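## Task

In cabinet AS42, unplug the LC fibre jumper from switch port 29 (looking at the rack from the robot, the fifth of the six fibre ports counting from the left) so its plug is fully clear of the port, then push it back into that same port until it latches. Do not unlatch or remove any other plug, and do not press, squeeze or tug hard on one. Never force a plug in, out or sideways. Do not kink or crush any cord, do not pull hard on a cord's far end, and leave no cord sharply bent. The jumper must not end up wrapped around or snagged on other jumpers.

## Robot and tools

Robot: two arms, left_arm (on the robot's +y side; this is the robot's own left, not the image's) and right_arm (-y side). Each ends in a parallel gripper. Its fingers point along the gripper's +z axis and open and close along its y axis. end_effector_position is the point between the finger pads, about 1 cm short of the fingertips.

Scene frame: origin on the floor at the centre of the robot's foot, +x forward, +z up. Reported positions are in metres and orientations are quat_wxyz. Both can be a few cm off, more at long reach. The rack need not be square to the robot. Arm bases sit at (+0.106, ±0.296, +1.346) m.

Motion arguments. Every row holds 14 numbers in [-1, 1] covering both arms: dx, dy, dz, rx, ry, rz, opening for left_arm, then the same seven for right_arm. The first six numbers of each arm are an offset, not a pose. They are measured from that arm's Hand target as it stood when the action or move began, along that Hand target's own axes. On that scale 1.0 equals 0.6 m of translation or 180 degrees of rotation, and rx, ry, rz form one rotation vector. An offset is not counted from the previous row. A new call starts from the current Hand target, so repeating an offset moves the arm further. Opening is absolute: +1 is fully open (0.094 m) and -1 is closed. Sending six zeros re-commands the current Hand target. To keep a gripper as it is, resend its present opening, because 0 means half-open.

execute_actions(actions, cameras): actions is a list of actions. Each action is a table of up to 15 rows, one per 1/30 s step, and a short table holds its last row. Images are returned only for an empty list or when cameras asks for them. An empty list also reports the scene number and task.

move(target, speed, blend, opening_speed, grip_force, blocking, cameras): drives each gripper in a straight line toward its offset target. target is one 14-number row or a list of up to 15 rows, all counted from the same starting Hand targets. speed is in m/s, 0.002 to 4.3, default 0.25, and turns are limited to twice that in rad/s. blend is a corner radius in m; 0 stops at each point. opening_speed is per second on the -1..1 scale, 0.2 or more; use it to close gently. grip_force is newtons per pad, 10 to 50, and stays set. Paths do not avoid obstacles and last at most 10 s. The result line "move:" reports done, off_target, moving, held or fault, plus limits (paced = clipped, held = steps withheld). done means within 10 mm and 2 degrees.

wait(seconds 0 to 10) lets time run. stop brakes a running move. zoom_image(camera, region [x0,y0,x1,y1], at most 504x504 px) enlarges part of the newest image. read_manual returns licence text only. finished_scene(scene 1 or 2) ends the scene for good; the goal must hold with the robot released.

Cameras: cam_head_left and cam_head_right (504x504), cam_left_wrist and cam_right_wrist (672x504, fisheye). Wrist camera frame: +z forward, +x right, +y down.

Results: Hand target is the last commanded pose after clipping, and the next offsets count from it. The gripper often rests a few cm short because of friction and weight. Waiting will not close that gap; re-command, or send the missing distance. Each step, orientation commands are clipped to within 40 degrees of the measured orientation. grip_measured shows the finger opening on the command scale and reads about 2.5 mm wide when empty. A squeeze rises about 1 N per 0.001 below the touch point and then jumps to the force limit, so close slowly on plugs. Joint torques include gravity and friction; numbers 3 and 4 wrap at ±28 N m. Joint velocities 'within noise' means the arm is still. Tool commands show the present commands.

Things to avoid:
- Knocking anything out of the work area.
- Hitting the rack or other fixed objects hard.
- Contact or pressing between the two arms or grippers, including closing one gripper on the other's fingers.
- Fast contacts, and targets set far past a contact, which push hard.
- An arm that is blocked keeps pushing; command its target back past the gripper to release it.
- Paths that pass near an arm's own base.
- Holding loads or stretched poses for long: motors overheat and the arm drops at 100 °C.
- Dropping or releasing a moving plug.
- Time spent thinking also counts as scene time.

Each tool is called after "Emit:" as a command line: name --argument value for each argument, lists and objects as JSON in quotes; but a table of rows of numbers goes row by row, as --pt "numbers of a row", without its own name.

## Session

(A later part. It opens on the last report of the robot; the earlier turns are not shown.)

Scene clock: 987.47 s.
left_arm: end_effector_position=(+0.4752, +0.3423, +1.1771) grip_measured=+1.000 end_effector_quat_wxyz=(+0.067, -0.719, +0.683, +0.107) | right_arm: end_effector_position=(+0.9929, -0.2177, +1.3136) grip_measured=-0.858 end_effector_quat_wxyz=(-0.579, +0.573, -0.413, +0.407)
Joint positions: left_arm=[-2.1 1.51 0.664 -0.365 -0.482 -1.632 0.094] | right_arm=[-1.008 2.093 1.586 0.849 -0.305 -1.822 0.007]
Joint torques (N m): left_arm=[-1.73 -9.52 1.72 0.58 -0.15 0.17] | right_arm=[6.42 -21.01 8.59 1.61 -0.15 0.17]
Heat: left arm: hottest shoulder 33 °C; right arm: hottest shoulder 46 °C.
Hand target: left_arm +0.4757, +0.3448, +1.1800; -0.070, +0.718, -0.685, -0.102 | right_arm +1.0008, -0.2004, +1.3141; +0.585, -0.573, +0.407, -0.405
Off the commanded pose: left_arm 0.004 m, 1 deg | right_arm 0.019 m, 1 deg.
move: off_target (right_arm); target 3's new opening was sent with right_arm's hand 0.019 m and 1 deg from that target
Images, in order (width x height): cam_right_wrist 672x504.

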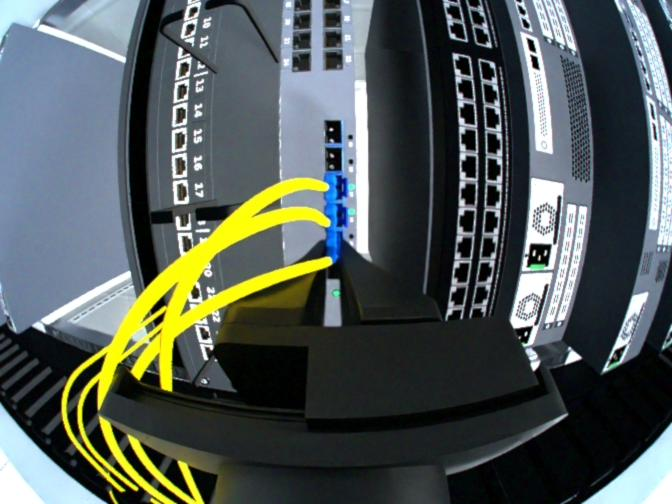

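Emit:
move --pt "0 0 0 0 0 0 1 0.026 0 -0.0463 0 0 0 -1" --pt "0 0 0 0 0 0 1 0.0212 -0.0242 -0.0587 0 0 0 -1" --pt "0 0 0 0 0 0 1 0.0218 0.0242 -0.059 0 0 0 -1" --pt "0 0 0 0 0 0 1 0.0212 -0.0242 -0.0587 0 0 0 -1" --pt "0 0 0 0 0 0 1 0.0218 0.0242 -0.059 0 0 0 -1" --pt "0 0 0 0 0 0 1 0.0215 0 -0.0588 0 0 0 -1" --speed 0.06 --blend 0.005 --cameras '["cam_right_wrist"]'

Emit:
zoom_image --camera "cam_right_wrist" --region '[295, 190, 375, 270]'

Scene clock: 995.73 s.
left_arm: end_effector_position=(+0.4752, +0.3423, +1.1771) grip_measured=+1.000 end_effector_quat_wxyz=(+0.067, -0.719, +0.683, +0.107) | right_arm: end_effector_position=(+0.9905, -0.2176, +1.3119) grip_measured=-0.858 end_effector_quat_wxyz=(-0.579, +0.573, -0.413, +0.407)
Joint positions: left_arm=[-2.1 1.51 0.664 -0.365 -0.482 -1.632 0.094] | right_arm=[-1.008 2.093 1.578 0.856 -0.305 -1.822 0.007]
Joint torques (N m): left_arm=[-1.9 -9.58 1.92 0.57 -0.13 0.16] | right_arm=[3.96 -25.23 1.42 3.88 -1.25 0.28]
Heat: left arm: hottest shoulder 33 °C; right arm: hottest shoulder 46 °C.
Hand target: left_arm +0.4757, +0.3448, +1.1800; -0.070, +0.718, -0.685, -0.102 | right_arm +0.9719, -0.2246, +1.3132; +0.585, -0.573, +0.407, -0.405
Off the commanded pose: left_arm 0.004 m, 1 deg | right_arm 0.020 m, 1 deg.
move: off_target (right_arm)
Images, in order (width x height): cam_right_wrist 672x504.

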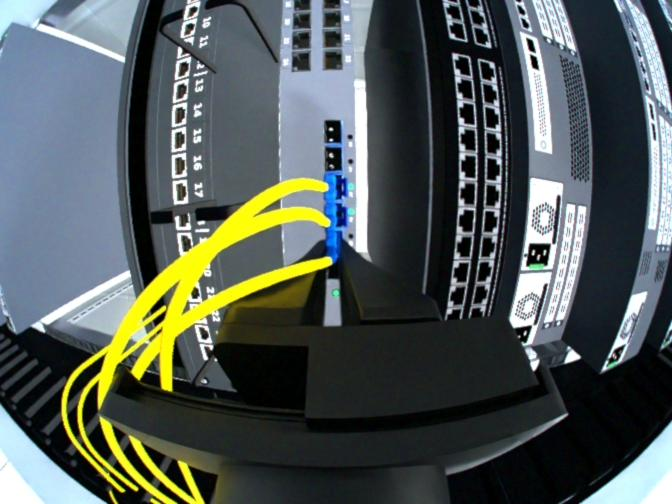

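Scaled by 6.300 from the camera's 672x504 image, which has a finer 960x720 frame.

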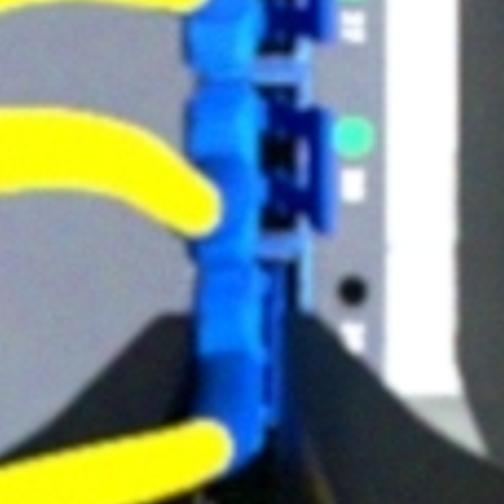

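Emit:
move --pt "0 0 0 0 0 0 1 0 0 0.008 0 0 0 -0.6" --pt "0 0 0 0 0 0 1 -0.0083 0.001 -0.0322 0 0 0 -0.6" --pt "0 0 0 0 0 0 1 -0.0277 -0.0017 0.0368 0 0 0 -0.6" --speed 0.06 --grip_force '[50,15]' --cameras '["cam_right_wrist"]'

Emit:
zoom_image --camera "cam_right_wrist" --region '[295, 190, 375, 270]'

Scene clock: 1007.93 s.
left_arm: end_effector_position=(+0.4752, +0.3423, +1.1771) grip_measured=+1.000 end_effector_quat_wxyz=(+0.067, -0.719, +0.683, +0.107) | right_arm: end_effector_position=(+0.9789, -0.2182, +1.3138) grip_measured=-0.602 end_effector_quat_wxyz=(-0.579, +0.573, -0.413, +0.407)
Joint positions: left_arm=[-2.1 1.51 0.664 -0.365 -0.482 -1.632 0.094] | right_arm=[-1.008 2.071 1.531 0.881 -0.306 -1.822 0.019]
Joint torques (N m): left_arm=[-2.61 -10.17 1.58 0.72 -0.16 0.18] | right_arm=[6.07 -20.6 8.34 1.58 -0.13 0.19]
Heat: left arm: hottest shoulder 33 °C; right arm: hottest shoulder 47 °C.
Hand target: left_arm +0.4757, +0.3448, +1.1800; -0.070, +0.718, -0.685, -0.102 | right_arm +0.9871, -0.2015, +1.3148; +0.585, -0.573, +0.407, -0.405
Off the commanded pose: left_arm 0.004 m, 1 deg | right_arm 0.019 m, 1 deg.
grip_force (N): 50, 15
move: off_target (right_arm)
Images, in order (width x height): cam_right_wrist 672x504.

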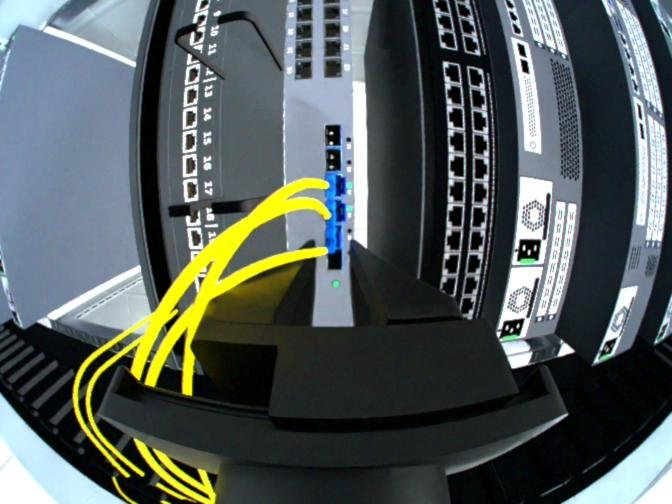

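Scaled by 6.300 from the camera's 672x504 image, which has a finer 960x720 frame.

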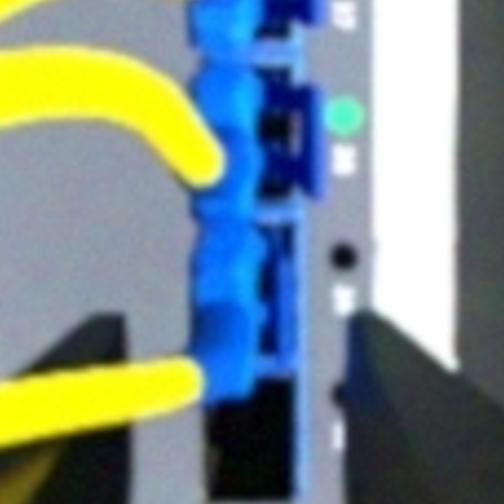

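Emit:
move --pt "0 0 0 0 0 0 1 0 0 0 0 0 0 -0.87" --pt "0 0 0 0 0 0 1 0.0085 0 0.0235 0 0 0 -0.87" --speed 0.04 --cameras '["cam_right_wrist"]'

Emit:
zoom_image --camera "cam_right_wrist" --region '[295, 190, 375, 270]'

Scene clock: 1012.67 s.
left_arm: end_effector_position=(+0.4752, +0.3423, +1.1771) grip_measured=+1.000 end_effector_quat_wxyz=(+0.067, -0.719, +0.683, +0.107) | right_arm: end_effector_position=(+0.9826, -0.2168, +1.3124) grip_measured=-0.866 end_effector_quat_wxyz=(-0.580, +0.575, -0.412, +0.404)
Joint positions: left_arm=[-2.1 1.51 0.664 -0.365 -0.482 -1.632 0.094] | right_arm=[-1.008 2.077 1.547 0.865 -0.312 -1.822 0.006]
Joint torques (N m): left_arm=[-2.55 -9.35 1.88 0.79 -0.15 0.18] | right_arm=[6.24 -19.66 10.93 0.84 0.05 0.18]
Heat: left arm: hottest shoulder 33 °C; right arm: hottest shoulder 47 °C.
Hand target: left_arm +0.4757, +0.3448, +1.1800; -0.070, +0.718, -0.685, -0.102 | right_arm +1.0020, -0.2015, +1.3149; +0.585, -0.573, +0.407, -0.405
Off the commanded pose: left_arm 0.004 m, 1 deg | right_arm 0.025 m, 1 deg.
grip_force (N): 50, 15
move: off_target (right_arm)
Images, in order (width x height): cam_right_wrist 672x504.

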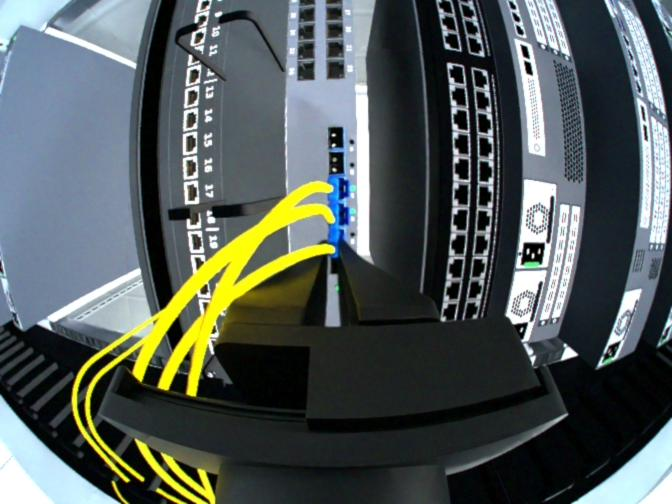

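Scaled by 6.300 from the camera's 672x504 image, which has a finer 960x720 frame.

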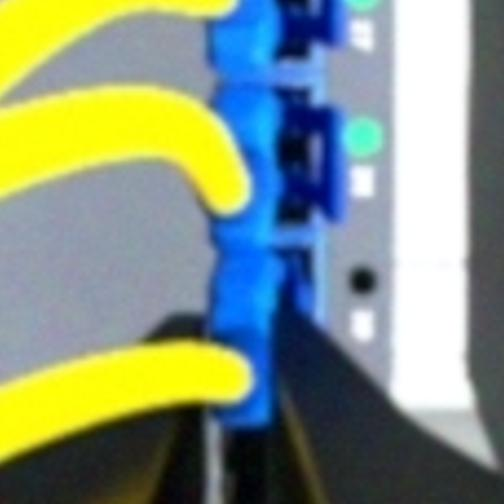

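Emit:
move --target '[0,0,0,0,0,0,1,0.0057,-0.003,0.0157,0,0,0,-0.87]' --speed 0.04 --cameras '["cam_right_wrist"]'

Emit:
zoom_image --camera "cam_right_wrist" --region '[305, 200, 375, 270]'

Scene clock: 1015.60 s.
left_arm: end_effector_position=(+0.4752, +0.3423, +1.1771) grip_measured=+1.000 end_effector_quat_wxyz=(+0.067, -0.719, +0.683, +0.107) | right_arm: end_effector_position=(+0.9881, -0.2160, +1.3133) grip_measured=-0.866 end_effector_quat_wxyz=(-0.580, +0.578, -0.411, +0.401)
Joint positions: left_arm=[-2.1 1.51 0.664 -0.365 -0.482 -1.632 0.094] | right_arm=[-1.008 2.082 1.568 0.843 -0.317 -1.825 0.006]
Joint torques (N m): left_arm=[-2.26 -9.17 1.96 0.68 -0.05 0.14] | right_arm=[6.18 -19.43 11.97 0.75 0.24 0.2]
Heat: left arm: hottest shoulder 33 °C; right arm: hottest shoulder 47 °C.
Hand target: left_arm +0.4757, +0.3448, +1.1800; -0.070, +0.718, -0.685, -0.102 | right_arm +1.0122, -0.2016, +1.3171; +0.585, -0.572, +0.407, -0.405
Off the commanded pose: left_arm 0.004 m, 1 deg | right_arm 0.028 m, 1 deg.
grip_force (N): 50, 15
move: off_target (right_arm)
Images, in order (width x height): cam_right_wrist 672x504.

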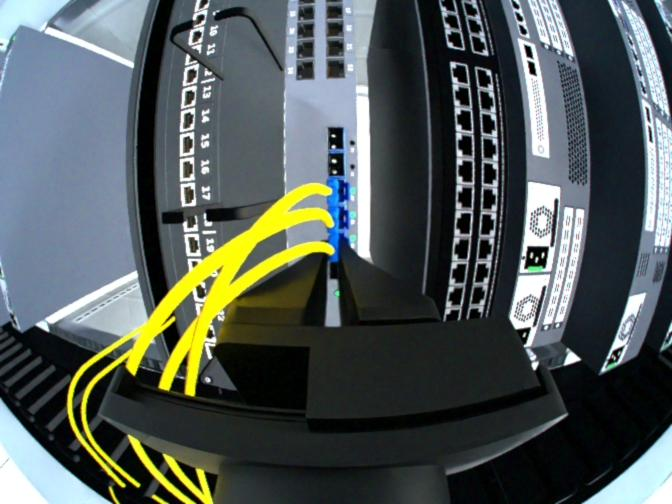

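Scaled by 7.200 from the camera's 672x504 image, which has a finer 960x720 frame.

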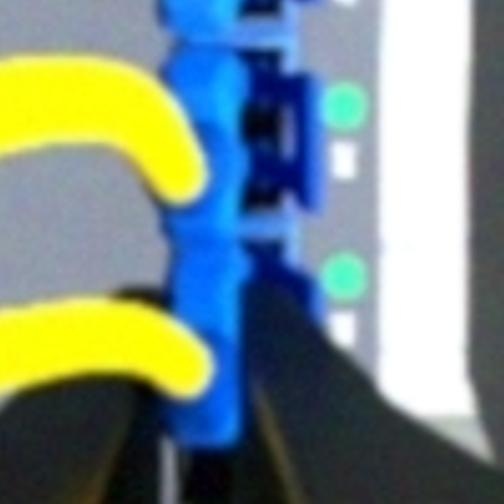

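Emit:
move --pt "0 0 0 0 0 0 1 0 0 -0.01 0 0 0 -0.55" --pt "0 0 0 0 0 0 1 0.0053 0.0063 -0.1068 0 0 0 -0.55" --pt "0 0 0 0 0 0 1 -0.0113 0.004 -0.0188 0 0 0 -0.55" --speed 0.06 --grip_force '[50,50]' --cameras '["cam_right_wrist"]'

Emit:
zoom_image --camera "cam_right_wrist" --region '[295, 190, 375, 270]'

Scene clock: 1037.43 s.
left_arm: end_effector_position=(+0.4752, +0.3423, +1.1771) grip_measured=+1.000 end_effector_quat_wxyz=(+0.067, -0.719, +0.683, +0.107) | right_arm: end_effector_position=(+0.9913, -0.2162, +1.3139) grip_measured=-0.552 end_effector_quat_wxyz=(-0.579, +0.573, -0.412, +0.408)
Joint positions: left_arm=[-2.1 1.51 0.664 -0.365 -0.482 -1.632 0.094] | right_arm=[-1.006 2.091 1.58 0.853 -0.303 -1.825 0.021]
Joint torques (N m): left_arm=[-1.55 -10.23 1.88 0.8 -0.12 0.19] | right_arm=[6.42 -21.07 8.51 1.66 -0.14 0.19]
Heat: left arm: hottest shoulder 33 °C; right arm: hottest shoulder 48 °C.
Hand target: left_arm +0.4757, +0.3448, +1.1800; -0.070, +0.718, -0.685, -0.102 | right_arm +0.9992, -0.1988, +1.3145; +0.585, -0.573, +0.407, -0.405
Off the commanded pose: left_arm 0.004 m, 1 deg | right_arm 0.019 m, 1 deg.
move: off_target (right_arm)
Images, in order (width x height): cam_right_wrist 672x504.

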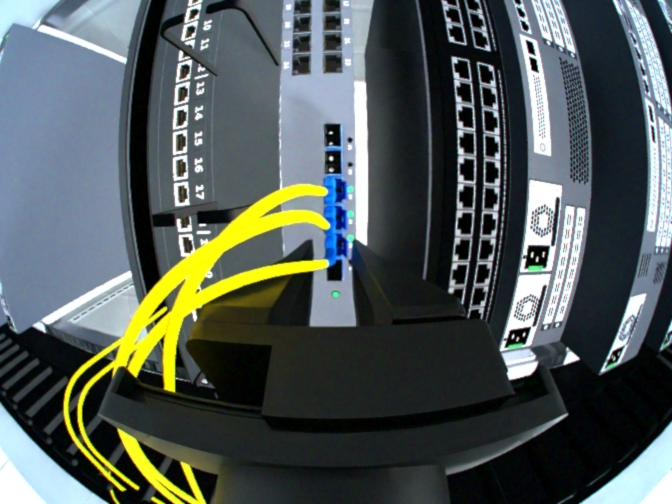

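Scaled by 6.300 from the camera's 672x504 image, which has a finer 960x720 frame.

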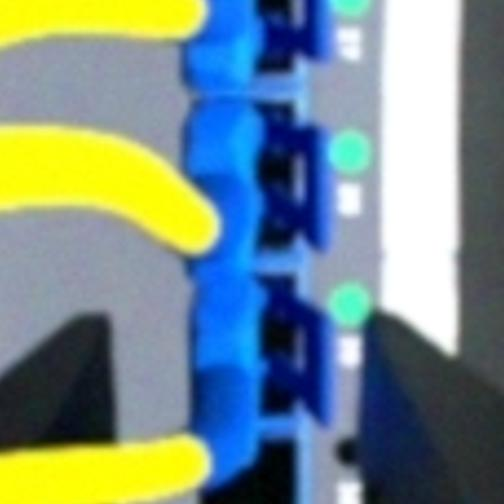

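Emit:
move --target '[0,0,0,0,0,0,1,0,0,0,0,0,0,-1]' --opening_speed 0.4 --cameras '["cam_right_wrist"]'

Emit:
zoom_image --camera "cam_right_wrist" --region '[295, 190, 375, 270]'

Scene clock: 1041.23 s.
left_arm: end_effector_position=(+0.4752, +0.3423, +1.1771) grip_measured=+1.000 end_effector_quat_wxyz=(+0.067, -0.719, +0.683, +0.107) | right_arm: end_effector_position=(+0.9921, -0.2158, +1.3136) grip_measured=-0.852 end_effector_quat_wxyz=(-0.578, +0.573, -0.413, +0.408)
Joint positions: left_arm=[-2.1 1.51 0.664 -0.365 -0.482 -1.632 0.094] | right_arm=[-1.005 2.093 1.583 0.851 -0.301 -1.826 0.007]
Joint torques (N m): left_arm=[-2.37 -9.76 2.04 0.65 -0.12 0.14] | right_arm=[6.24 -21.13 8.4 1.63 -0.2 0.2]
Heat: left arm: hottest shoulder 33 °C; right arm: hottest shoulder 48 °C.
Hand target: left_arm +0.4757, +0.3448, +1.1800; -0.070, +0.718, -0.685, -0.102 | right_arm +0.9992, -0.1989, +1.3145; +0.585, -0.573, +0.407, -0.405
Off the commanded pose: left_arm 0.004 m, 1 deg | right_arm 0.018 m, 1 deg.
move: off_target (right_arm)
Images, in order (width x height): cam_right_wrist 672x504.

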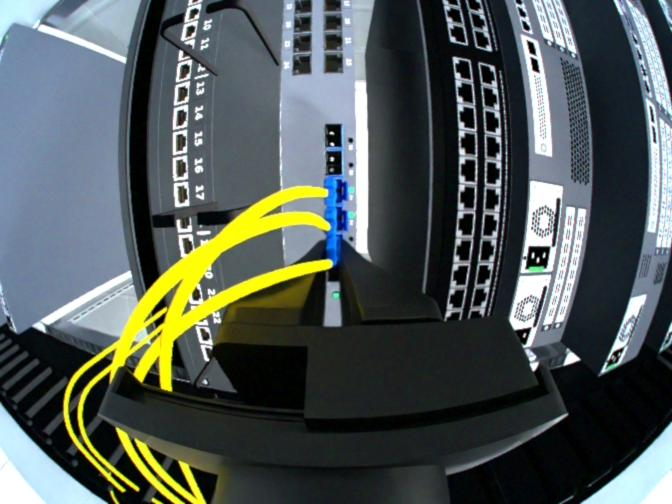

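Scaled by 6.300 from the camera's 672x504 image, which has a finer 960x720 frame.

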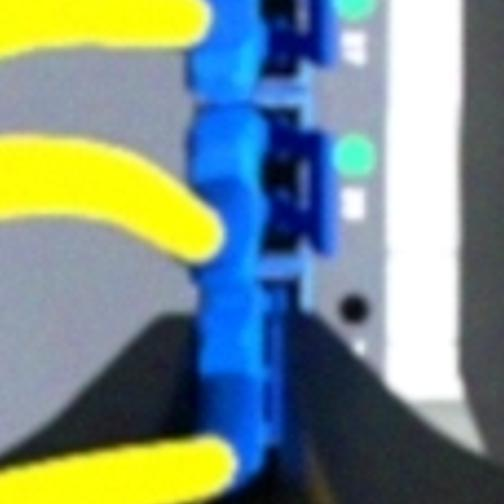

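Emit:
move --pt "0 0 0 0 0 0 1 0.0253 0.0003 -0.0208 0 0 0 -1" --pt "0 0 0 0 0 0 1 0.0095 -0.002 -0.06 0 0 0 -1" --speed 0.15 --cameras '["cam_right_wrist"]'

Emit:
zoom_image --camera "cam_right_wrist" --region '[295, 190, 375, 270]'

Scene clock: 1046.27 s.
left_arm: end_effector_position=(+0.4752, +0.3423, +1.1771) grip_measured=+1.000 end_effector_quat_wxyz=(+0.067, -0.719, +0.683, +0.107) | right_arm: end_effector_position=(+0.9880, -0.2158, +1.3094) grip_measured=-0.853 end_effector_quat_wxyz=(-0.577, +0.574, -0.414, +0.407)
Joint positions: left_arm=[-2.1 1.51 0.664 -0.365 -0.482 -1.632 0.094] | right_arm=[-1.006 2.093 1.57 0.86 -0.301 -1.826 0.007]
Joint torques (N m): left_arm=[-2.55 -9.41 1.63 0.75 -0.17 0.16] | right_arm=[4.66 -25.88 0.81 4.14 -0.99 0.28]
Heat: left arm: hottest shoulder 33 °C; right arm: hottest shoulder 48 °C.
Hand target: left_arm +0.4757, +0.3448, +1.1800; -0.070, +0.718, -0.685, -0.102 | right_arm +0.9673, -0.2166, +1.3151; +0.585, -0.573, +0.407, -0.405
Off the commanded pose: left_arm 0.004 m, 1 deg | right_arm 0.022 m, 1 deg.
move: off_target (right_arm)
Images, in order (width x height): cam_right_wrist 672x504.

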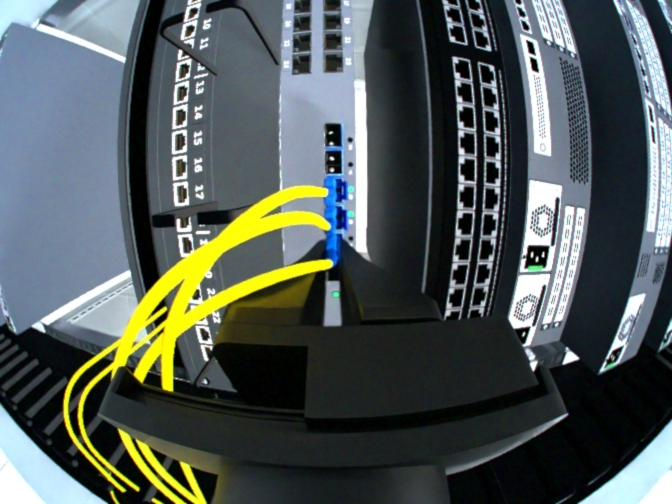

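Scaled by 6.300 from the camera's 672x504 image, which has a finer 960x720 frame.

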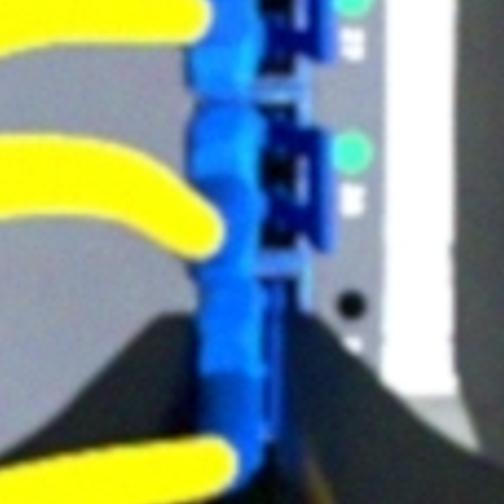

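Emit:
move --target '[0,0,0,0,0,0,1,0,-0.02,0,0,0,0,-1]' --speed 0.1 --cameras '[]'

Emit:
move --target '[0,0,0,0,0,0,1,0,-0.015,0,0,0,0,-1]' --speed 0.1 --cameras '[]'

Scene clock: 1051.30 s.
left_arm: end_effector_position=(+0.4752, +0.3423, +1.1771) grip_measured=+1.000 end_effector_quat_wxyz=(+0.067, -0.719, +0.683, +0.107) | right_arm: end_effector_position=(+0.9879, -0.2155, +1.3098) grip_measured=-0.853 end_effector_quat_wxyz=(-0.576, +0.573, -0.416, +0.408)
Joint positions: left_arm=[-2.1 1.51 0.664 -0.365 -0.482 -1.632 0.094] | right_arm=[-1.004 2.091 1.568 0.86 -0.294 -1.826 0.007]
Joint torques (N m): left_arm=[-1.85 -9.52 1.68 0.8 -0.09 0.11] | right_arm=[5.19 -27.75 0.4 3.37 -1.11 0.26]
Heat: left arm: hottest shoulder 33 °C; right arm: hottest shoulder 48 °C.
Hand target: left_arm +0.4757, +0.3448, +1.1800; -0.070, +0.718, -0.685, -0.102 | right_arm +0.9672, -0.2166, +1.3273; +0.586, -0.573, +0.407, -0.405
Off the commanded pose: left_arm 0.004 m, 1 deg | right_arm 0.027 m, 2 deg.
move: off_target (right_arm)
No camera images: "cameras" was empty.

Scene clock: 1052.33 s.
left_arm: end_effector_position=(+0.4752, +0.3423, +1.1771) grip_measured=+1.000 end_effector_quat_wxyz=(+0.067, -0.719, +0.683, +0.107) | right_arm: end_effector_position=(+0.9775, -0.2167, +1.3133) grip_measured=-0.896 end_effector_quat_wxyz=(-0.572, +0.577, -0.421, +0.403)
Joint positions: left_arm=[-2.1 1.51 0.664 -0.365 -0.482 -1.632 0.094] | right_arm=[-1.003 2.059 1.521 0.857 -0.29 -1.826 0.005]
Joint torques (N m): left_arm=[-2.55 -9.99 1.74 0.65 -0.13 0.15] | right_arm=[4.89 -26.34 2.74 3.22 -1.14 0.25]
Heat: left arm: hottest shoulder 33 °C; right arm: hottest shoulder 48 °C.
Hand target: left_arm +0.4757, +0.3448, +1.1800; -0.070, +0.718, -0.685, -0.102 | right_arm +0.9671, -0.2168, +1.3362; +0.586, -0.573, +0.407, -0.405
Off the commanded pose: left_arm 0.004 m, 1 deg | right_arm 0.025 m, 2 deg.
move: off_target (right_arm)
No camera images: "cameras" was empty.

Emit:
wait --seconds 0.2 --cameras '["cam_right_wrist"]'

Emit:
zoom_image --camera "cam_right_wrist" --region '[305, 190, 375, 260]'

Scene clock: 1054.30 s.
left_arm: end_effector_position=(+0.4752, +0.3423, +1.1771) grip_measured=+1.000 end_effector_quat_wxyz=(+0.067, -0.719, +0.683, +0.107) | right_arm: end_effector_position=(+0.9775, -0.2167, +1.3133) grip_measured=-0.897 end_effector_quat_wxyz=(-0.572, +0.577, -0.421, +0.403)
Joint positions: left_arm=[-2.1 1.51 0.664 -0.365 -0.482 -1.632 0.094] | right_arm=[-1.003 2.059 1.521 0.857 -0.29 -1.826 0.005]
Joint torques (N m): left_arm=[-2.37 -9.7 1.91 0.73 -0.13 0.17] | right_arm=[4.89 -26.23 2.71 3.21 -1.16 0.25]
Heat: left arm: hottest shoulder 33 °C; right arm: hottest shoulder 48 °C.
Hand target: left_arm +0.4757, +0.3448, +1.1800; -0.070, +0.718, -0.685, -0.102 | right_arm +0.9671, -0.2168, +1.3362; +0.586, -0.573, +0.407, -0.405
Tool commands: left_gripper/opening=+1.0 right_gripper/opening=-1.0
Off the commanded pose: left_arm 0.004 m, 1 deg | right_arm 0.025 m, 2 deg.
wait: 0.20 s; at rest from the start
Images, in order (width x height): cam_right_wrist 672x504.

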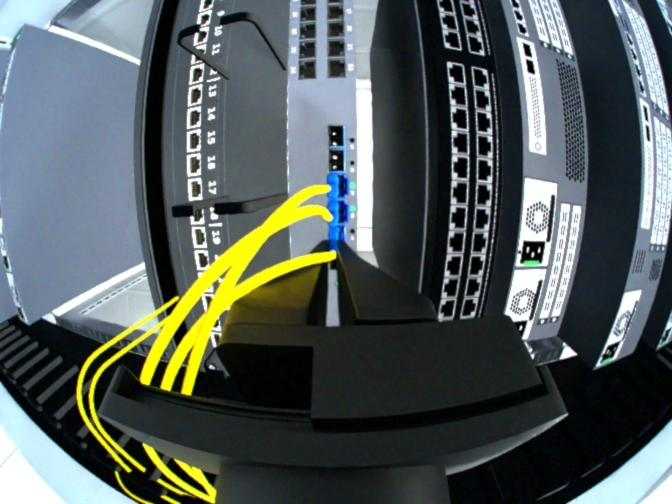

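Scaled by 7.200 from the camera's 672x504 image, which has a finer 960x720 frame.

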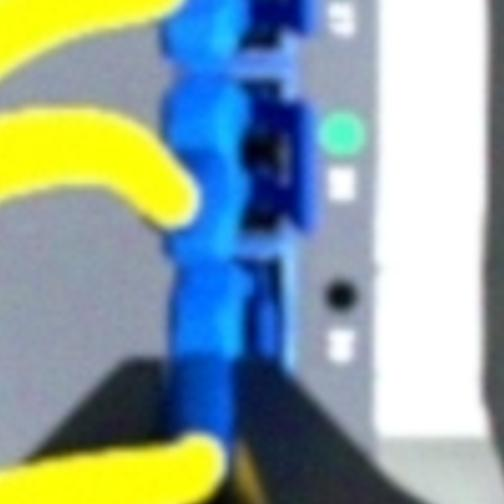

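Emit:
move --target '[0,0,0,0,0,0,1,-0.0028,0.003,-0.0078,0,0,0,-1]' --speed 0.1 --cameras '["cam_right_wrist"]'

Emit:
zoom_image --camera "cam_right_wrist" --region '[305, 190, 375, 260]'

Scene clock: 1057.13 s.
left_arm: end_effector_position=(+0.4752, +0.3423, +1.1771) grip_measured=+1.000 end_effector_quat_wxyz=(+0.067, -0.719, +0.683, +0.107) | right_arm: end_effector_position=(+0.9770, -0.2167, +1.3126) grip_measured=-0.897 end_effector_quat_wxyz=(-0.572, +0.578, -0.421, +0.402)
Joint positions: left_arm=[-2.1 1.51 0.664 -0.365 -0.482 -1.632 0.094] | right_arm=[-1.003 2.059 1.519 0.857 -0.289 -1.826 0.005]
Joint torques (N m): left_arm=[-2.14 -10.05 1.62 0.95 -0.12 0.18] | right_arm=[4.89 -26.46 1.8 3.74 -1.18 0.25]
Heat: left arm: hottest shoulder 33 °C; right arm: hottest shoulder 49 °C.
Hand target: left_arm +0.4757, +0.3448, +1.1800; -0.070, +0.718, -0.685, -0.102 | right_arm +0.9621, -0.2168, +1.3344; +0.585, -0.573, +0.407, -0.405
Off the commanded pose: left_arm 0.004 m, 1 deg | right_arm 0.026 m, 2 deg.
move: off_target (right_arm)
Images, in order (width x height): cam_right_wrist 672x504.

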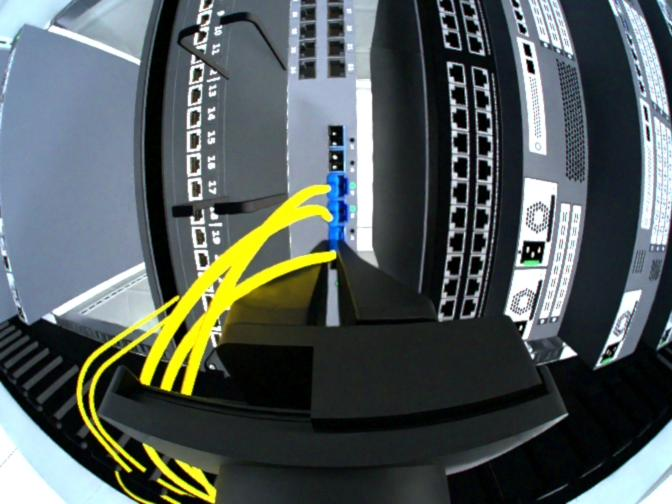

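Scaled by 7.200 from the camera's 672x504 image, which has a finer 960x720 frame.

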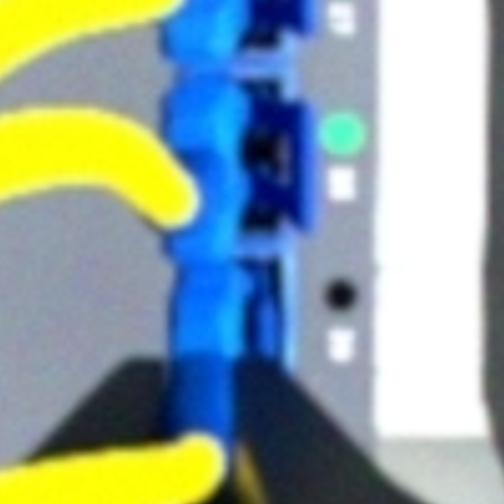

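Emit:
move --target '[0,0,0,0,0,0,1,-0.0028,0,-0.0078,0,0,0,-1]' --speed 0.1 --cameras '[]'

Emit:
wait --seconds 0.1 --cameras '["cam_right_wrist"]'

Emit:
zoom_image --camera "cam_right_wrist" --region '[305, 190, 375, 260]'

Scene clock: 1059.77 s.
left_arm: end_effector_position=(+0.4752, +0.3423, +1.1771) grip_measured=+1.000 end_effector_quat_wxyz=(+0.067, -0.719, +0.683, +0.107) | right_arm: end_effector_position=(+0.9747, -0.2164, +1.3096) grip_measured=-0.897 end_effector_quat_wxyz=(-0.570, +0.579, -0.423, +0.401)
Joint positions: left_arm=[-2.1 1.51 0.664 -0.365 -0.482 -1.632 0.094] | right_arm=[-1.003 2.058 1.512 0.857 -0.286 -1.826 0.005]
Joint torques (N m): left_arm=[-2.02 -9.58 1.76 0.83 -0.12 0.13] | right_arm=[4.84 -26.99 1.18 4.12 -1.27 0.25]
Motor temperatures (°C): left_arm=[27 33 28 25 25 27 28] | right_arm=[31 50 36 27 30 28 30]
Heat: left arm: hottest shoulder 33 °C; right arm: hottest shoulder 50 °C.
Hand target: left_arm +0.4757, +0.3448, +1.1800; -0.070, +0.718, -0.685, -0.102 | right_arm +0.9572, -0.2168, +1.3342; +0.585, -0.573, +0.407, -0.405
Off the commanded pose: left_arm 0.004 m, 1 deg | right_arm 0.030 m, 3 deg.
move: off_target (right_arm)
No camera images: "cameras" was empty.

Scene clock: 1059.87 s.
left_arm: end_effector_position=(+0.4752, +0.3423, +1.1771) grip_measured=+1.000 end_effector_quat_wxyz=(+0.067, -0.719, +0.683, +0.107) | right_arm: end_effector_position=(+0.9746, -0.2164, +1.3095) grip_measured=-0.897 end_effector_quat_wxyz=(-0.570, +0.579, -0.424, +0.401)
Joint positions: left_arm=[-2.1 1.51 0.664 -0.365 -0.482 -1.632 0.094] | right_arm=[-1.003 2.058 1.512 0.857 -0.286 -1.826 0.005]
Joint velocities: left_arm=[within noise] | right_arm=[0.005 -0.005 -0.007 -0.022 0.037 -0.154 0.001]
Joint torques (N m): left_arm=[-1.85 -9.29 1.62 0.75 -0.1 0.18] | right_arm=[4.84 -26.99 1.16 4.12 -1.27 0.25]
Heat: left arm: hottest shoulder 33 °C; right arm: hottest shoulder 50 °C.
Hand target: left_arm +0.4757, +0.3448, +1.1800; -0.070, +0.718, -0.685, -0.102 | right_arm +0.9571, -0.2167, +1.3341; +0.585, -0.573, +0.407, -0.405
Tool commands: left_gripper/opening=+1.0 right_gripper/opening=-1.0
Off the commanded pose: left_arm 0.004 m, 1 deg | right_arm 0.030 m, 3 deg.
wait: 0.10 s; no rest
Images, in order (width x height): cam_right_wrist 672x504.

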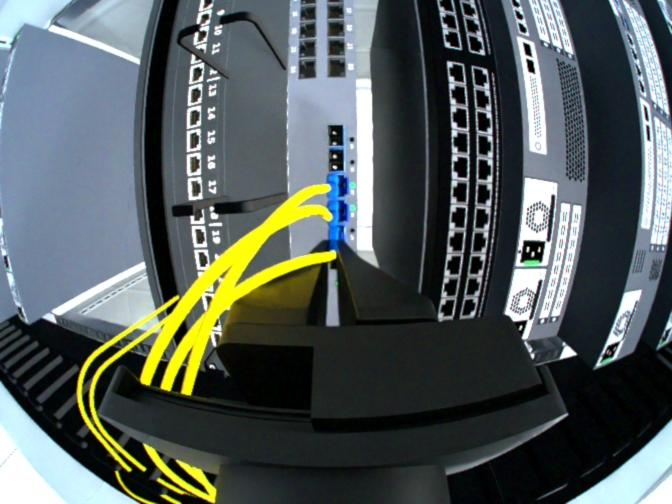

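Scaled by 7.200 from the camera's 672x504 image, which has a finer 960x720 frame.

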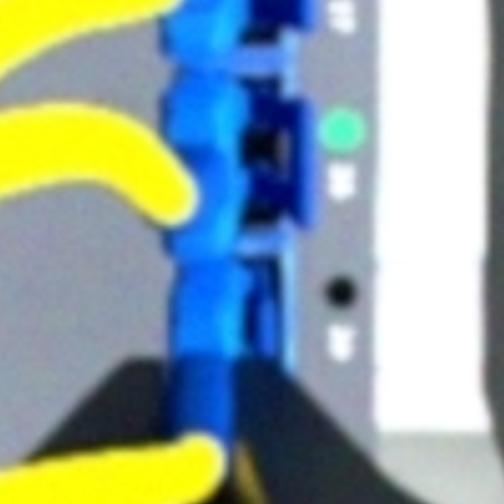

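Emit:
move --target '[0,0,0,0,0,0,1,-0.0028,-0.01,-0.0078,0,0,0,-1]' --speed 0.1 --cameras '["cam_right_wrist"]'

Emit:
zoom_image --camera "cam_right_wrist" --region '[305, 190, 375, 260]'

Scene clock: 1062.57 s.
left_arm: end_effector_position=(+0.4752, +0.3423, +1.1771) grip_measured=+1.000 end_effector_quat_wxyz=(+0.067, -0.719, +0.683, +0.107) | right_arm: end_effector_position=(+0.9745, -0.2170, +1.3098) grip_measured=-0.898 end_effector_quat_wxyz=(-0.569, +0.579, -0.425, +0.401)
Joint positions: left_arm=[-2.1 1.51 0.664 -0.365 -0.482 -1.632 0.094] | right_arm=[-1.003 2.057 1.51 0.857 -0.283 -1.826 0.005]
Joint torques (N m): left_arm=[-1.85 -9.47 1.94 0.59 -0.2 0.18] | right_arm=[5.01 -28.1 0.05 4.23 -1.31 0.24]
Heat: left arm: hottest shoulder 33 °C; right arm: hottest shoulder 50 °C.
Hand target: left_arm +0.4757, +0.3448, +1.1800; -0.070, +0.718, -0.685, -0.102 | right_arm +0.9522, -0.2169, +1.3403; +0.586, -0.573, +0.407, -0.405
Off the commanded pose: left_arm 0.004 m, 1 deg | right_arm 0.038 m, 3 deg.
move: off_target (right_arm)
Images, in order (width x height): cam_right_wrist 672x504.

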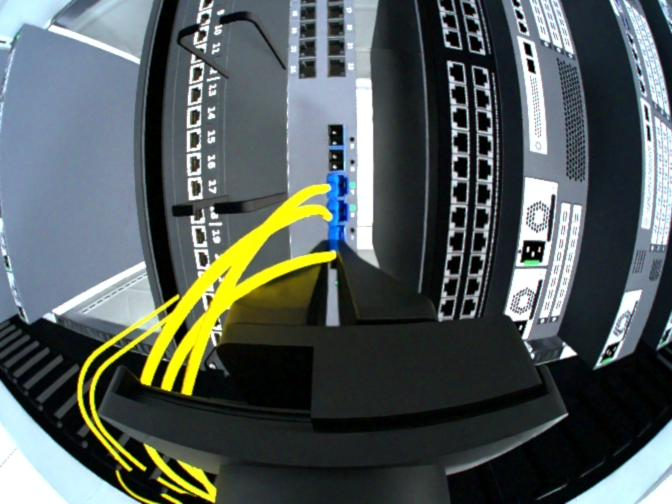

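Scaled by 7.200 from the camera's 672x504 image, which has a finer 960x720 frame.

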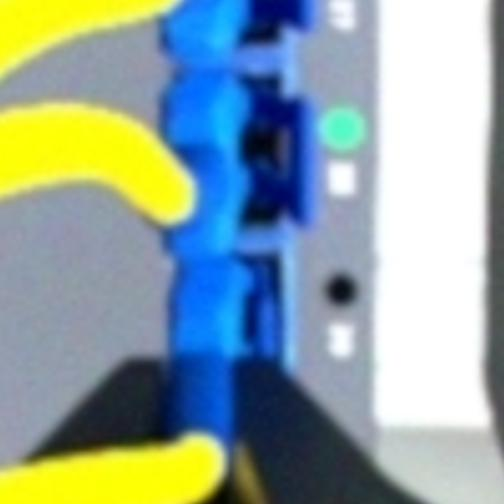

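Emit:
move --pt "0 0 0 0 0 0 1 0.0185 0.045 0.0512 0 0 0 -1" --pt "0 0 0 0 0 0 1 0.0185 0.045 0.0512 0 0 0 -0.55" --pt "0 0 0 0 0 0 1 0.016 0.0462 -0.0045 0 0 0 -0.55" --pt "0 0 0 0 0 0 1 -0.0037 0.044 0.0783 0 0 0 -0.55" --speed 0.06 --grip_force '[50,50]' --cameras '["cam_right_wrist"]'

Emit:
zoom_image --camera "cam_right_wrist" --region '[295, 190, 375, 270]'

Scene clock: 1104.00 s.
left_arm: end_effector_position=(+0.4752, +0.3423, +1.1771) grip_measured=+1.000 end_effector_quat_wxyz=(+0.067, -0.719, +0.683, +0.107) | right_arm: end_effector_position=(+0.9880, -0.2154, +1.3139) grip_measured=-0.552 end_effector_quat_wxyz=(-0.579, +0.573, -0.412, +0.408)
Joint positions: left_arm=[-2.1 1.51 0.664 -0.365 -0.482 -1.632 0.094] | right_arm=[-1.004 2.086 1.567 0.861 -0.302 -1.826 0.021]
Joint torques (N m): left_arm=[-2.55 -9.58 1.77 0.79 -0.16 0.19] | right_arm=[6.3 -20.66 8.44 1.63 -0.15 0.2]
Heat: left arm: hottest shoulder 33 °C; right arm: hottest shoulder 47 °C.
Hand target: left_arm +0.4757, +0.3448, +1.1800; -0.070, +0.718, -0.685, -0.102 | right_arm +0.9957, -0.1984, +1.3144; +0.585, -0.573, +0.407, -0.405
Off the commanded pose: left_arm 0.004 m, 1 deg | right_arm 0.019 m, 1 deg.
move: off_target (right_arm)
Images, in order (width x height): cam_right_wrist 672x504.

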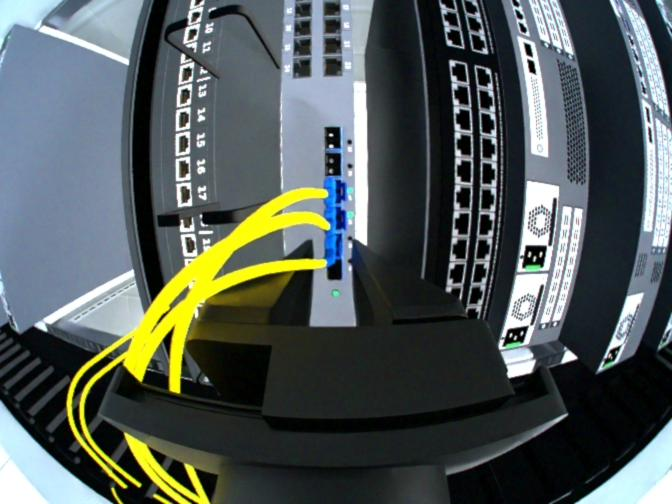

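Scaled by 6.300 from the camera's 672x504 image, which has a finer 960x720 frame.

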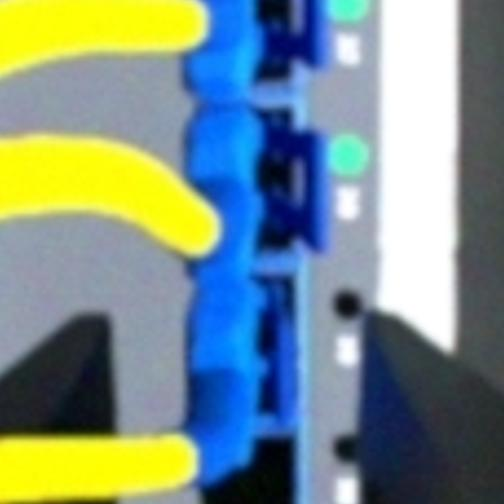

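Emit:
move --target '[0,0,0,0,0,0,1,0,0,0,0,0,0,-1]' --opening_speed 0.4 --cameras '["cam_right_wrist"]'

Emit:
zoom_image --camera "cam_right_wrist" --region '[305, 210, 365, 270]'

Scene clock: 1107.13 s.
left_arm: end_effector_position=(+0.4752, +0.3423, +1.1771) grip_measured=+1.000 end_effector_quat_wxyz=(+0.067, -0.719, +0.683, +0.107) | right_arm: end_effector_position=(+0.9879, -0.2154, +1.3131) grip_measured=-0.875 end_effector_quat_wxyz=(-0.578, +0.574, -0.412, +0.409)
Joint positions: left_arm=[-2.1 1.51 0.664 -0.365 -0.482 -1.632 0.094] | right_arm=[-1.004 2.087 1.567 0.861 -0.302 -1.829 0.006]
Joint torques (N m): left_arm=[-1.96 -10.52 1.88 0.59 -0.1 0.11] | right_arm=[6.3 -20.89 8.47 1.52 -0.15 0.2]
Heat: left arm: hottest shoulder 33 °C; right arm: hottest shoulder 48 °C.
Hand target: left_arm +0.4757, +0.3448, +1.1800; -0.070, +0.718, -0.685, -0.102 | right_arm +0.9958, -0.1985, +1.3144; +0.585, -0.573, +0.407, -0.405
Off the commanded pose: left_arm 0.004 m, 1 deg | right_arm 0.019 m, 1 deg.
move: off_target (right_arm)
Images, in order (width x height): cam_right_wrist 672x504.

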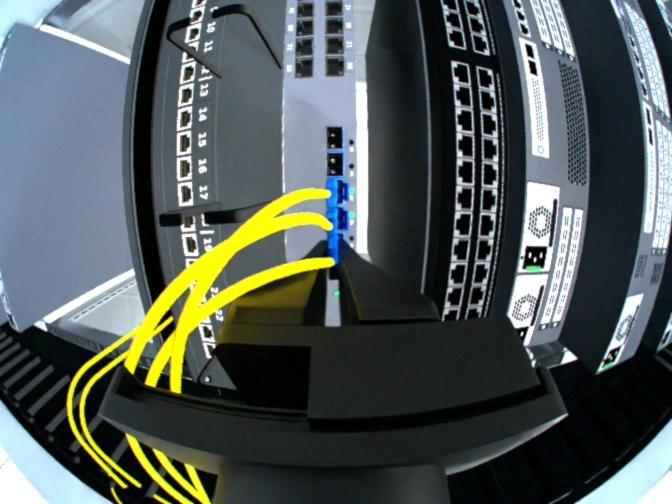

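Scaled by 8.400 from the camera's 672x504 image, which has a finer 960x720 frame.

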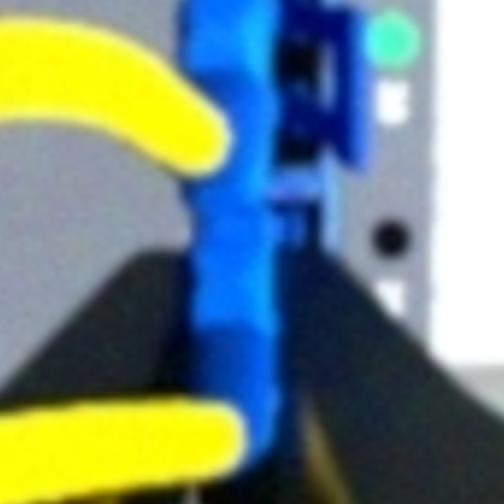

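Emit:
move --target '[0,0,0,0,0,0,1,0.0014,0.041,-0.031,-0.0146,0.0002,0.0053,-1]' --speed 0.1 --cameras '[]'

Scene clock: 1195.90 s.
left_arm: end_effector_position=(+0.4752, +0.3423, +1.1771) grip_measured=+1.000 end_effector_quat_wxyz=(+0.067, -0.719, +0.683, +0.107) | right_arm: end_effector_position=(+0.9875, -0.2153, +1.3126) grip_measured=-0.875 end_effector_quat_wxyz=(-0.577, +0.574, -0.412, +0.409)
Joint positions: left_arm=[-2.1 1.51 0.664 -0.365 -0.482 -1.632 0.094] | right_arm=[-1.004 2.087 1.566 0.861 -0.301 -1.83 0.006]
Joint torques (N m): left_arm=[-2.02 -9.29 1.58 0.65 -0.18 0.15] | right_arm=[5.19 -20.84 4.88 1.84 -0.24 0.31]
Heat: left arm: hottest shoulder 33 °C; right arm: hottest shoulder 51 °C.
Hand target: left_arm +0.4757, +0.3448, +1.1800; -0.070, +0.718, -0.685, -0.102 | right_arm +0.9788, -0.2053, +1.2896; +0.575, -0.582, +0.421, -0.391
Off the commanded pose: left_arm 0.004 m, 1 deg | right_arm 0.027 m, 2 deg.
move: off_target (right_arm)
No camera images: "cameras" was empty.

Emit:
move --target '[0,0,0,0,0,0,1,0.0014,0.041,-0.031,-0.0146,0.0002,0.0053,-1]' --speed 0.1 --cameras '[]'

Emit:
move --target '[0,0,0,0,0,0,1,0.0007,0.02,-0.015,-0.0073,0.0001,0.0026,-1]' --speed 0.1 --cameras '["cam_right_wrist"]'

Emit:
zoom_image --camera "cam_right_wrist" --region '[305, 210, 365, 270]'

Scene clock: 1199.50 s.
left_arm: end_effector_position=(+0.4752, +0.3423, +1.1771) grip_measured=+1.000 end_effector_quat_wxyz=(+0.067, -0.719, +0.683, +0.107) | right_arm: end_effector_position=(+0.9861, -0.2155, +1.3102) grip_measured=-0.876 end_effector_quat_wxyz=(-0.575, +0.575, -0.414, +0.408)
Joint positions: left_arm=[-2.1 1.51 0.664 -0.365 -0.482 -1.632 0.094] | right_arm=[-1.004 2.087 1.561 0.861 -0.297 -1.83 0.006]
Joint torques (N m): left_arm=[-1.9 -9.29 1.83 0.55 -0.1 0.11] | right_arm=[4.13 -20.95 1.7 2.02 -0.45 0.36]
Heat: left arm: hottest shoulder 33 °C; right arm: hottest shoulder 51 °C.
Hand target: left_arm +0.4757, +0.3448, +1.1800; -0.070, +0.718, -0.685, -0.102 | right_arm +0.9605, -0.2120, +1.2655; +0.565, -0.592, +0.435, -0.376
Off the commanded pose: left_arm 0.004 m, 1 deg | right_arm 0.052 m, 5 deg.
move: off_target (right_arm)
No camera images: "cameras" was empty.

Scene clock: 1200.20 s.
left_arm: end_effector_position=(+0.4752, +0.3423, +1.1771) grip_measured=+1.000 end_effector_quat_wxyz=(+0.067, -0.719, +0.683, +0.107) | right_arm: end_effector_position=(+0.9837, -0.2149, +1.3067) grip_measured=-0.876 end_effector_quat_wxyz=(-0.574, +0.577, -0.416, +0.406)
Joint positions: left_arm=[-2.1 1.51 0.664 -0.365 -0.482 -1.632 0.094] | right_arm=[-1.004 2.087 1.553 0.861 -0.295 -1.83 0.006]
Joint torques (N m): left_arm=[-2.02 -10.05 1.83 0.69 -0.11 0.17] | right_arm=[3.66 -20.95 0.51 2.07 -0.55 0.4]
Heat: left arm: hottest shoulder 33 °C; right arm: hottest shoulder 51 °C.
Hand target: left_arm +0.4757, +0.3448, +1.1800; -0.070, +0.718, -0.685, -0.102 | right_arm +0.9512, -0.2152, +1.2543; +0.560, -0.596, +0.442, -0.369
Off the commanded pose: left_arm 0.004 m, 1 deg | right_arm 0.062 m, 6 deg.
move: off_target (right_arm)
Images, in order (width x height): cam_right_wrist 672x504.

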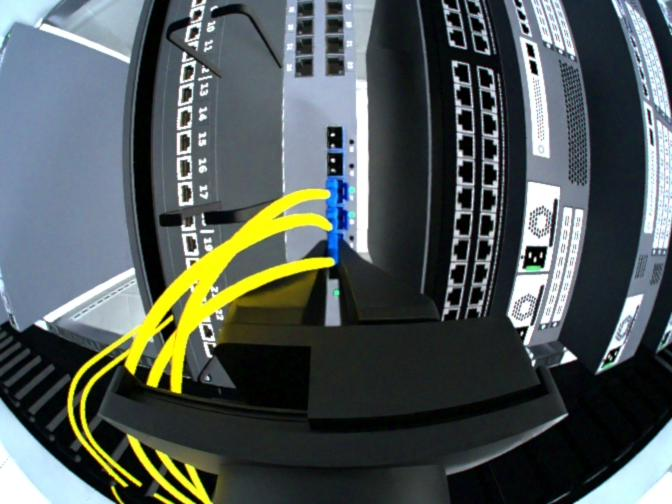

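Scaled by 8.400 from the camera's 672x504 image, which has a finer 960x720 frame.

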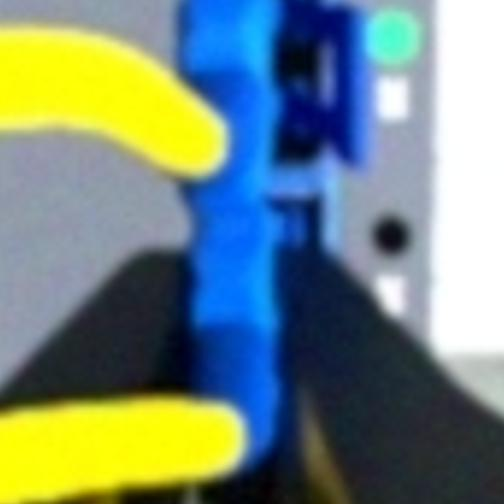

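Emit:
move --pt "0 0 0 0 0 0 1 -0.0067 -0.1075 0.0688 0.0365 -0.0005 -0.0132 -1" --pt "0 0 0 0 0 0 1 -0.0067 -0.1075 0.0688 0.0365 -0.0005 -0.0132 -0.55" --pt "0 0 0 0 0 0 1 0.0133 -0.097 -0.0135 0.0365 -0.0005 -0.0132 -0.55" --pt "0 0 0 0 0 0 1 -0.0027 -0.109 0.08 0.0365 -0.0005 -0.0132 -0.55" --speed '[0.1,0.1,0.06,0.06]' --grip_force '[50,35]' --cameras '["cam_right_wrist"]'

Emit:
zoom_image --camera "cam_right_wrist" --region '[295, 190, 375, 270]'

Scene clock: 1218.23 s.
left_arm: end_effector_position=(+0.4752, +0.3423, +1.1771) grip_measured=+1.000 end_effector_quat_wxyz=(+0.067, -0.719, +0.683, +0.107) | right_arm: end_effector_position=(+0.9952, -0.2161, +1.3144) grip_measured=-0.551 end_effector_quat_wxyz=(-0.578, +0.573, -0.412, +0.409)
Joint positions: left_arm=[-2.1 1.51 0.664 -0.365 -0.482 -1.632 0.094] | right_arm=[-1.005 2.096 1.595 0.843 -0.302 -1.827 0.021]
Joint torques (N m): left_arm=[-2.14 -9.41 1.91 0.69 -0.16 0.19] | right_arm=[6.36 -21.19 8.72 1.62 -0.14 0.21]
Heat: left arm: hottest shoulder 33 °C; right arm: hottest shoulder 51 °C.
Hand target: left_arm +0.4757, +0.3448, +1.1800; -0.070, +0.718, -0.685, -0.102 | right_arm +1.0030, -0.1983, +1.3145; +0.585, -0.573, +0.407, -0.405
Off the commanded pose: left_arm 0.004 m, 1 deg | right_arm 0.019 m, 1 deg.
grip_force (N): 50, 35
move: off_target (right_arm); target 2's new opening was sent with right_arm's hand 0.019 m and 1 deg from that target
Images, in order (width x height): cam_right_wrist 672x504.

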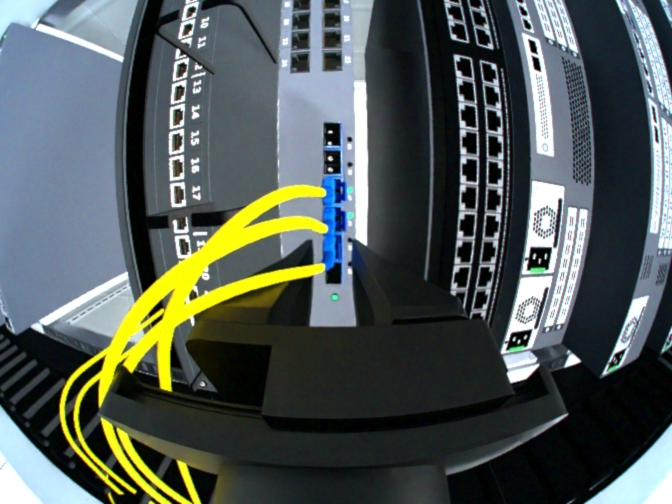

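Scaled by 6.300 from the camera's 672x504 image, which has a finer 960x720 frame.

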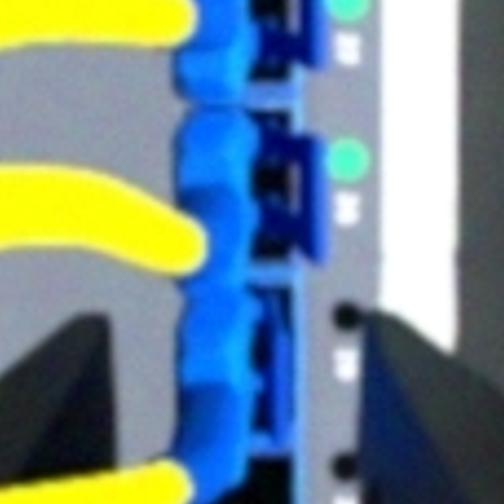

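Emit:
move --pt "0 0 0 0 0 0 1 0 0.001 0 0 0 0 -1" --pt "0 0 0 0 0 0 1 0.0062 0.0677 -0.0518 -0.024 0.0004 0.0087 -1" --speed 0.1 --cameras '["cam_right_wrist"]'

Emit:
zoom_image --camera "cam_right_wrist" --region '[295, 190, 375, 270]'

Scene clock: 1223.70 s.
left_arm: end_effector_position=(+0.4752, +0.3423, +1.1771) grip_measured=+1.000 end_effector_quat_wxyz=(+0.067, -0.719, +0.683, +0.107) | right_arm: end_effector_position=(+0.9939, -0.2158, +1.3117) grip_measured=-0.838 end_effector_quat_wxyz=(-0.577, +0.574, -0.414, +0.408)
Joint positions: left_arm=[-2.1 1.51 0.664 -0.365 -0.482 -1.632 0.094] | right_arm=[-1.005 2.097 1.591 0.843 -0.3 -1.827 0.008]
Joint torques (N m): left_arm=[-1.44 -8.64 1.61 0.79 -0.13 0.15] | right_arm=[4.48 -21.19 3.08 1.89 -0.45 0.32]
Heat: left arm: hottest shoulder 33 °C; right arm: hottest shoulder 51 °C.
Hand target: left_arm +0.4757, +0.3448, +1.1800; -0.070, +0.718, -0.685, -0.102 | right_arm +0.9754, -0.2118, +1.2735; +0.569, -0.588, +0.430, -0.382
Off the commanded pose: left_arm 0.004 m, 1 deg | right_arm 0.043 m, 4 deg.
grip_force (N): 50, 35
move: off_target (right_arm)
Images, in order (width x height): cam_right_wrist 672x504.

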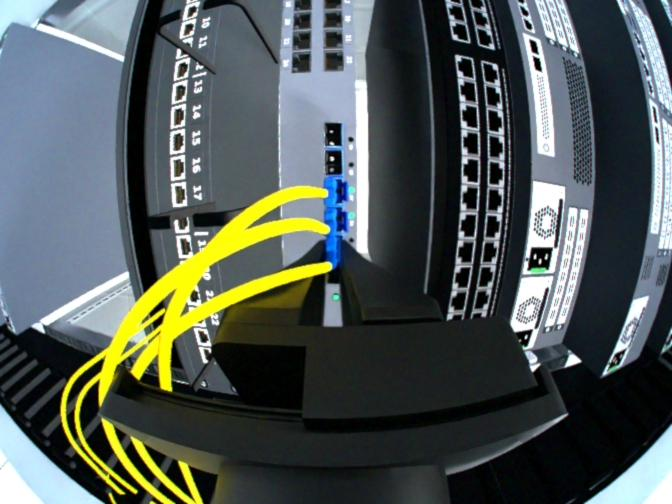

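Scaled by 6.300 from the camera's 672x504 image, which has a finer 960x720 frame.

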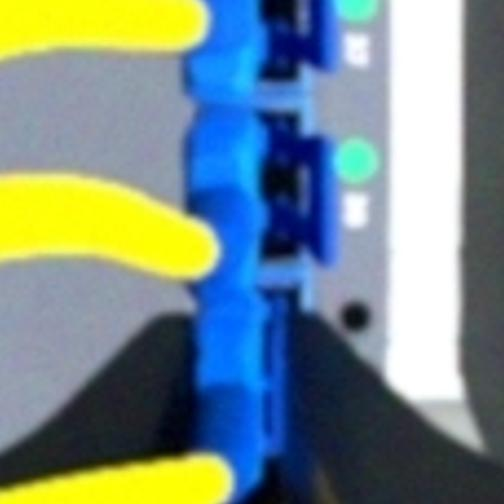

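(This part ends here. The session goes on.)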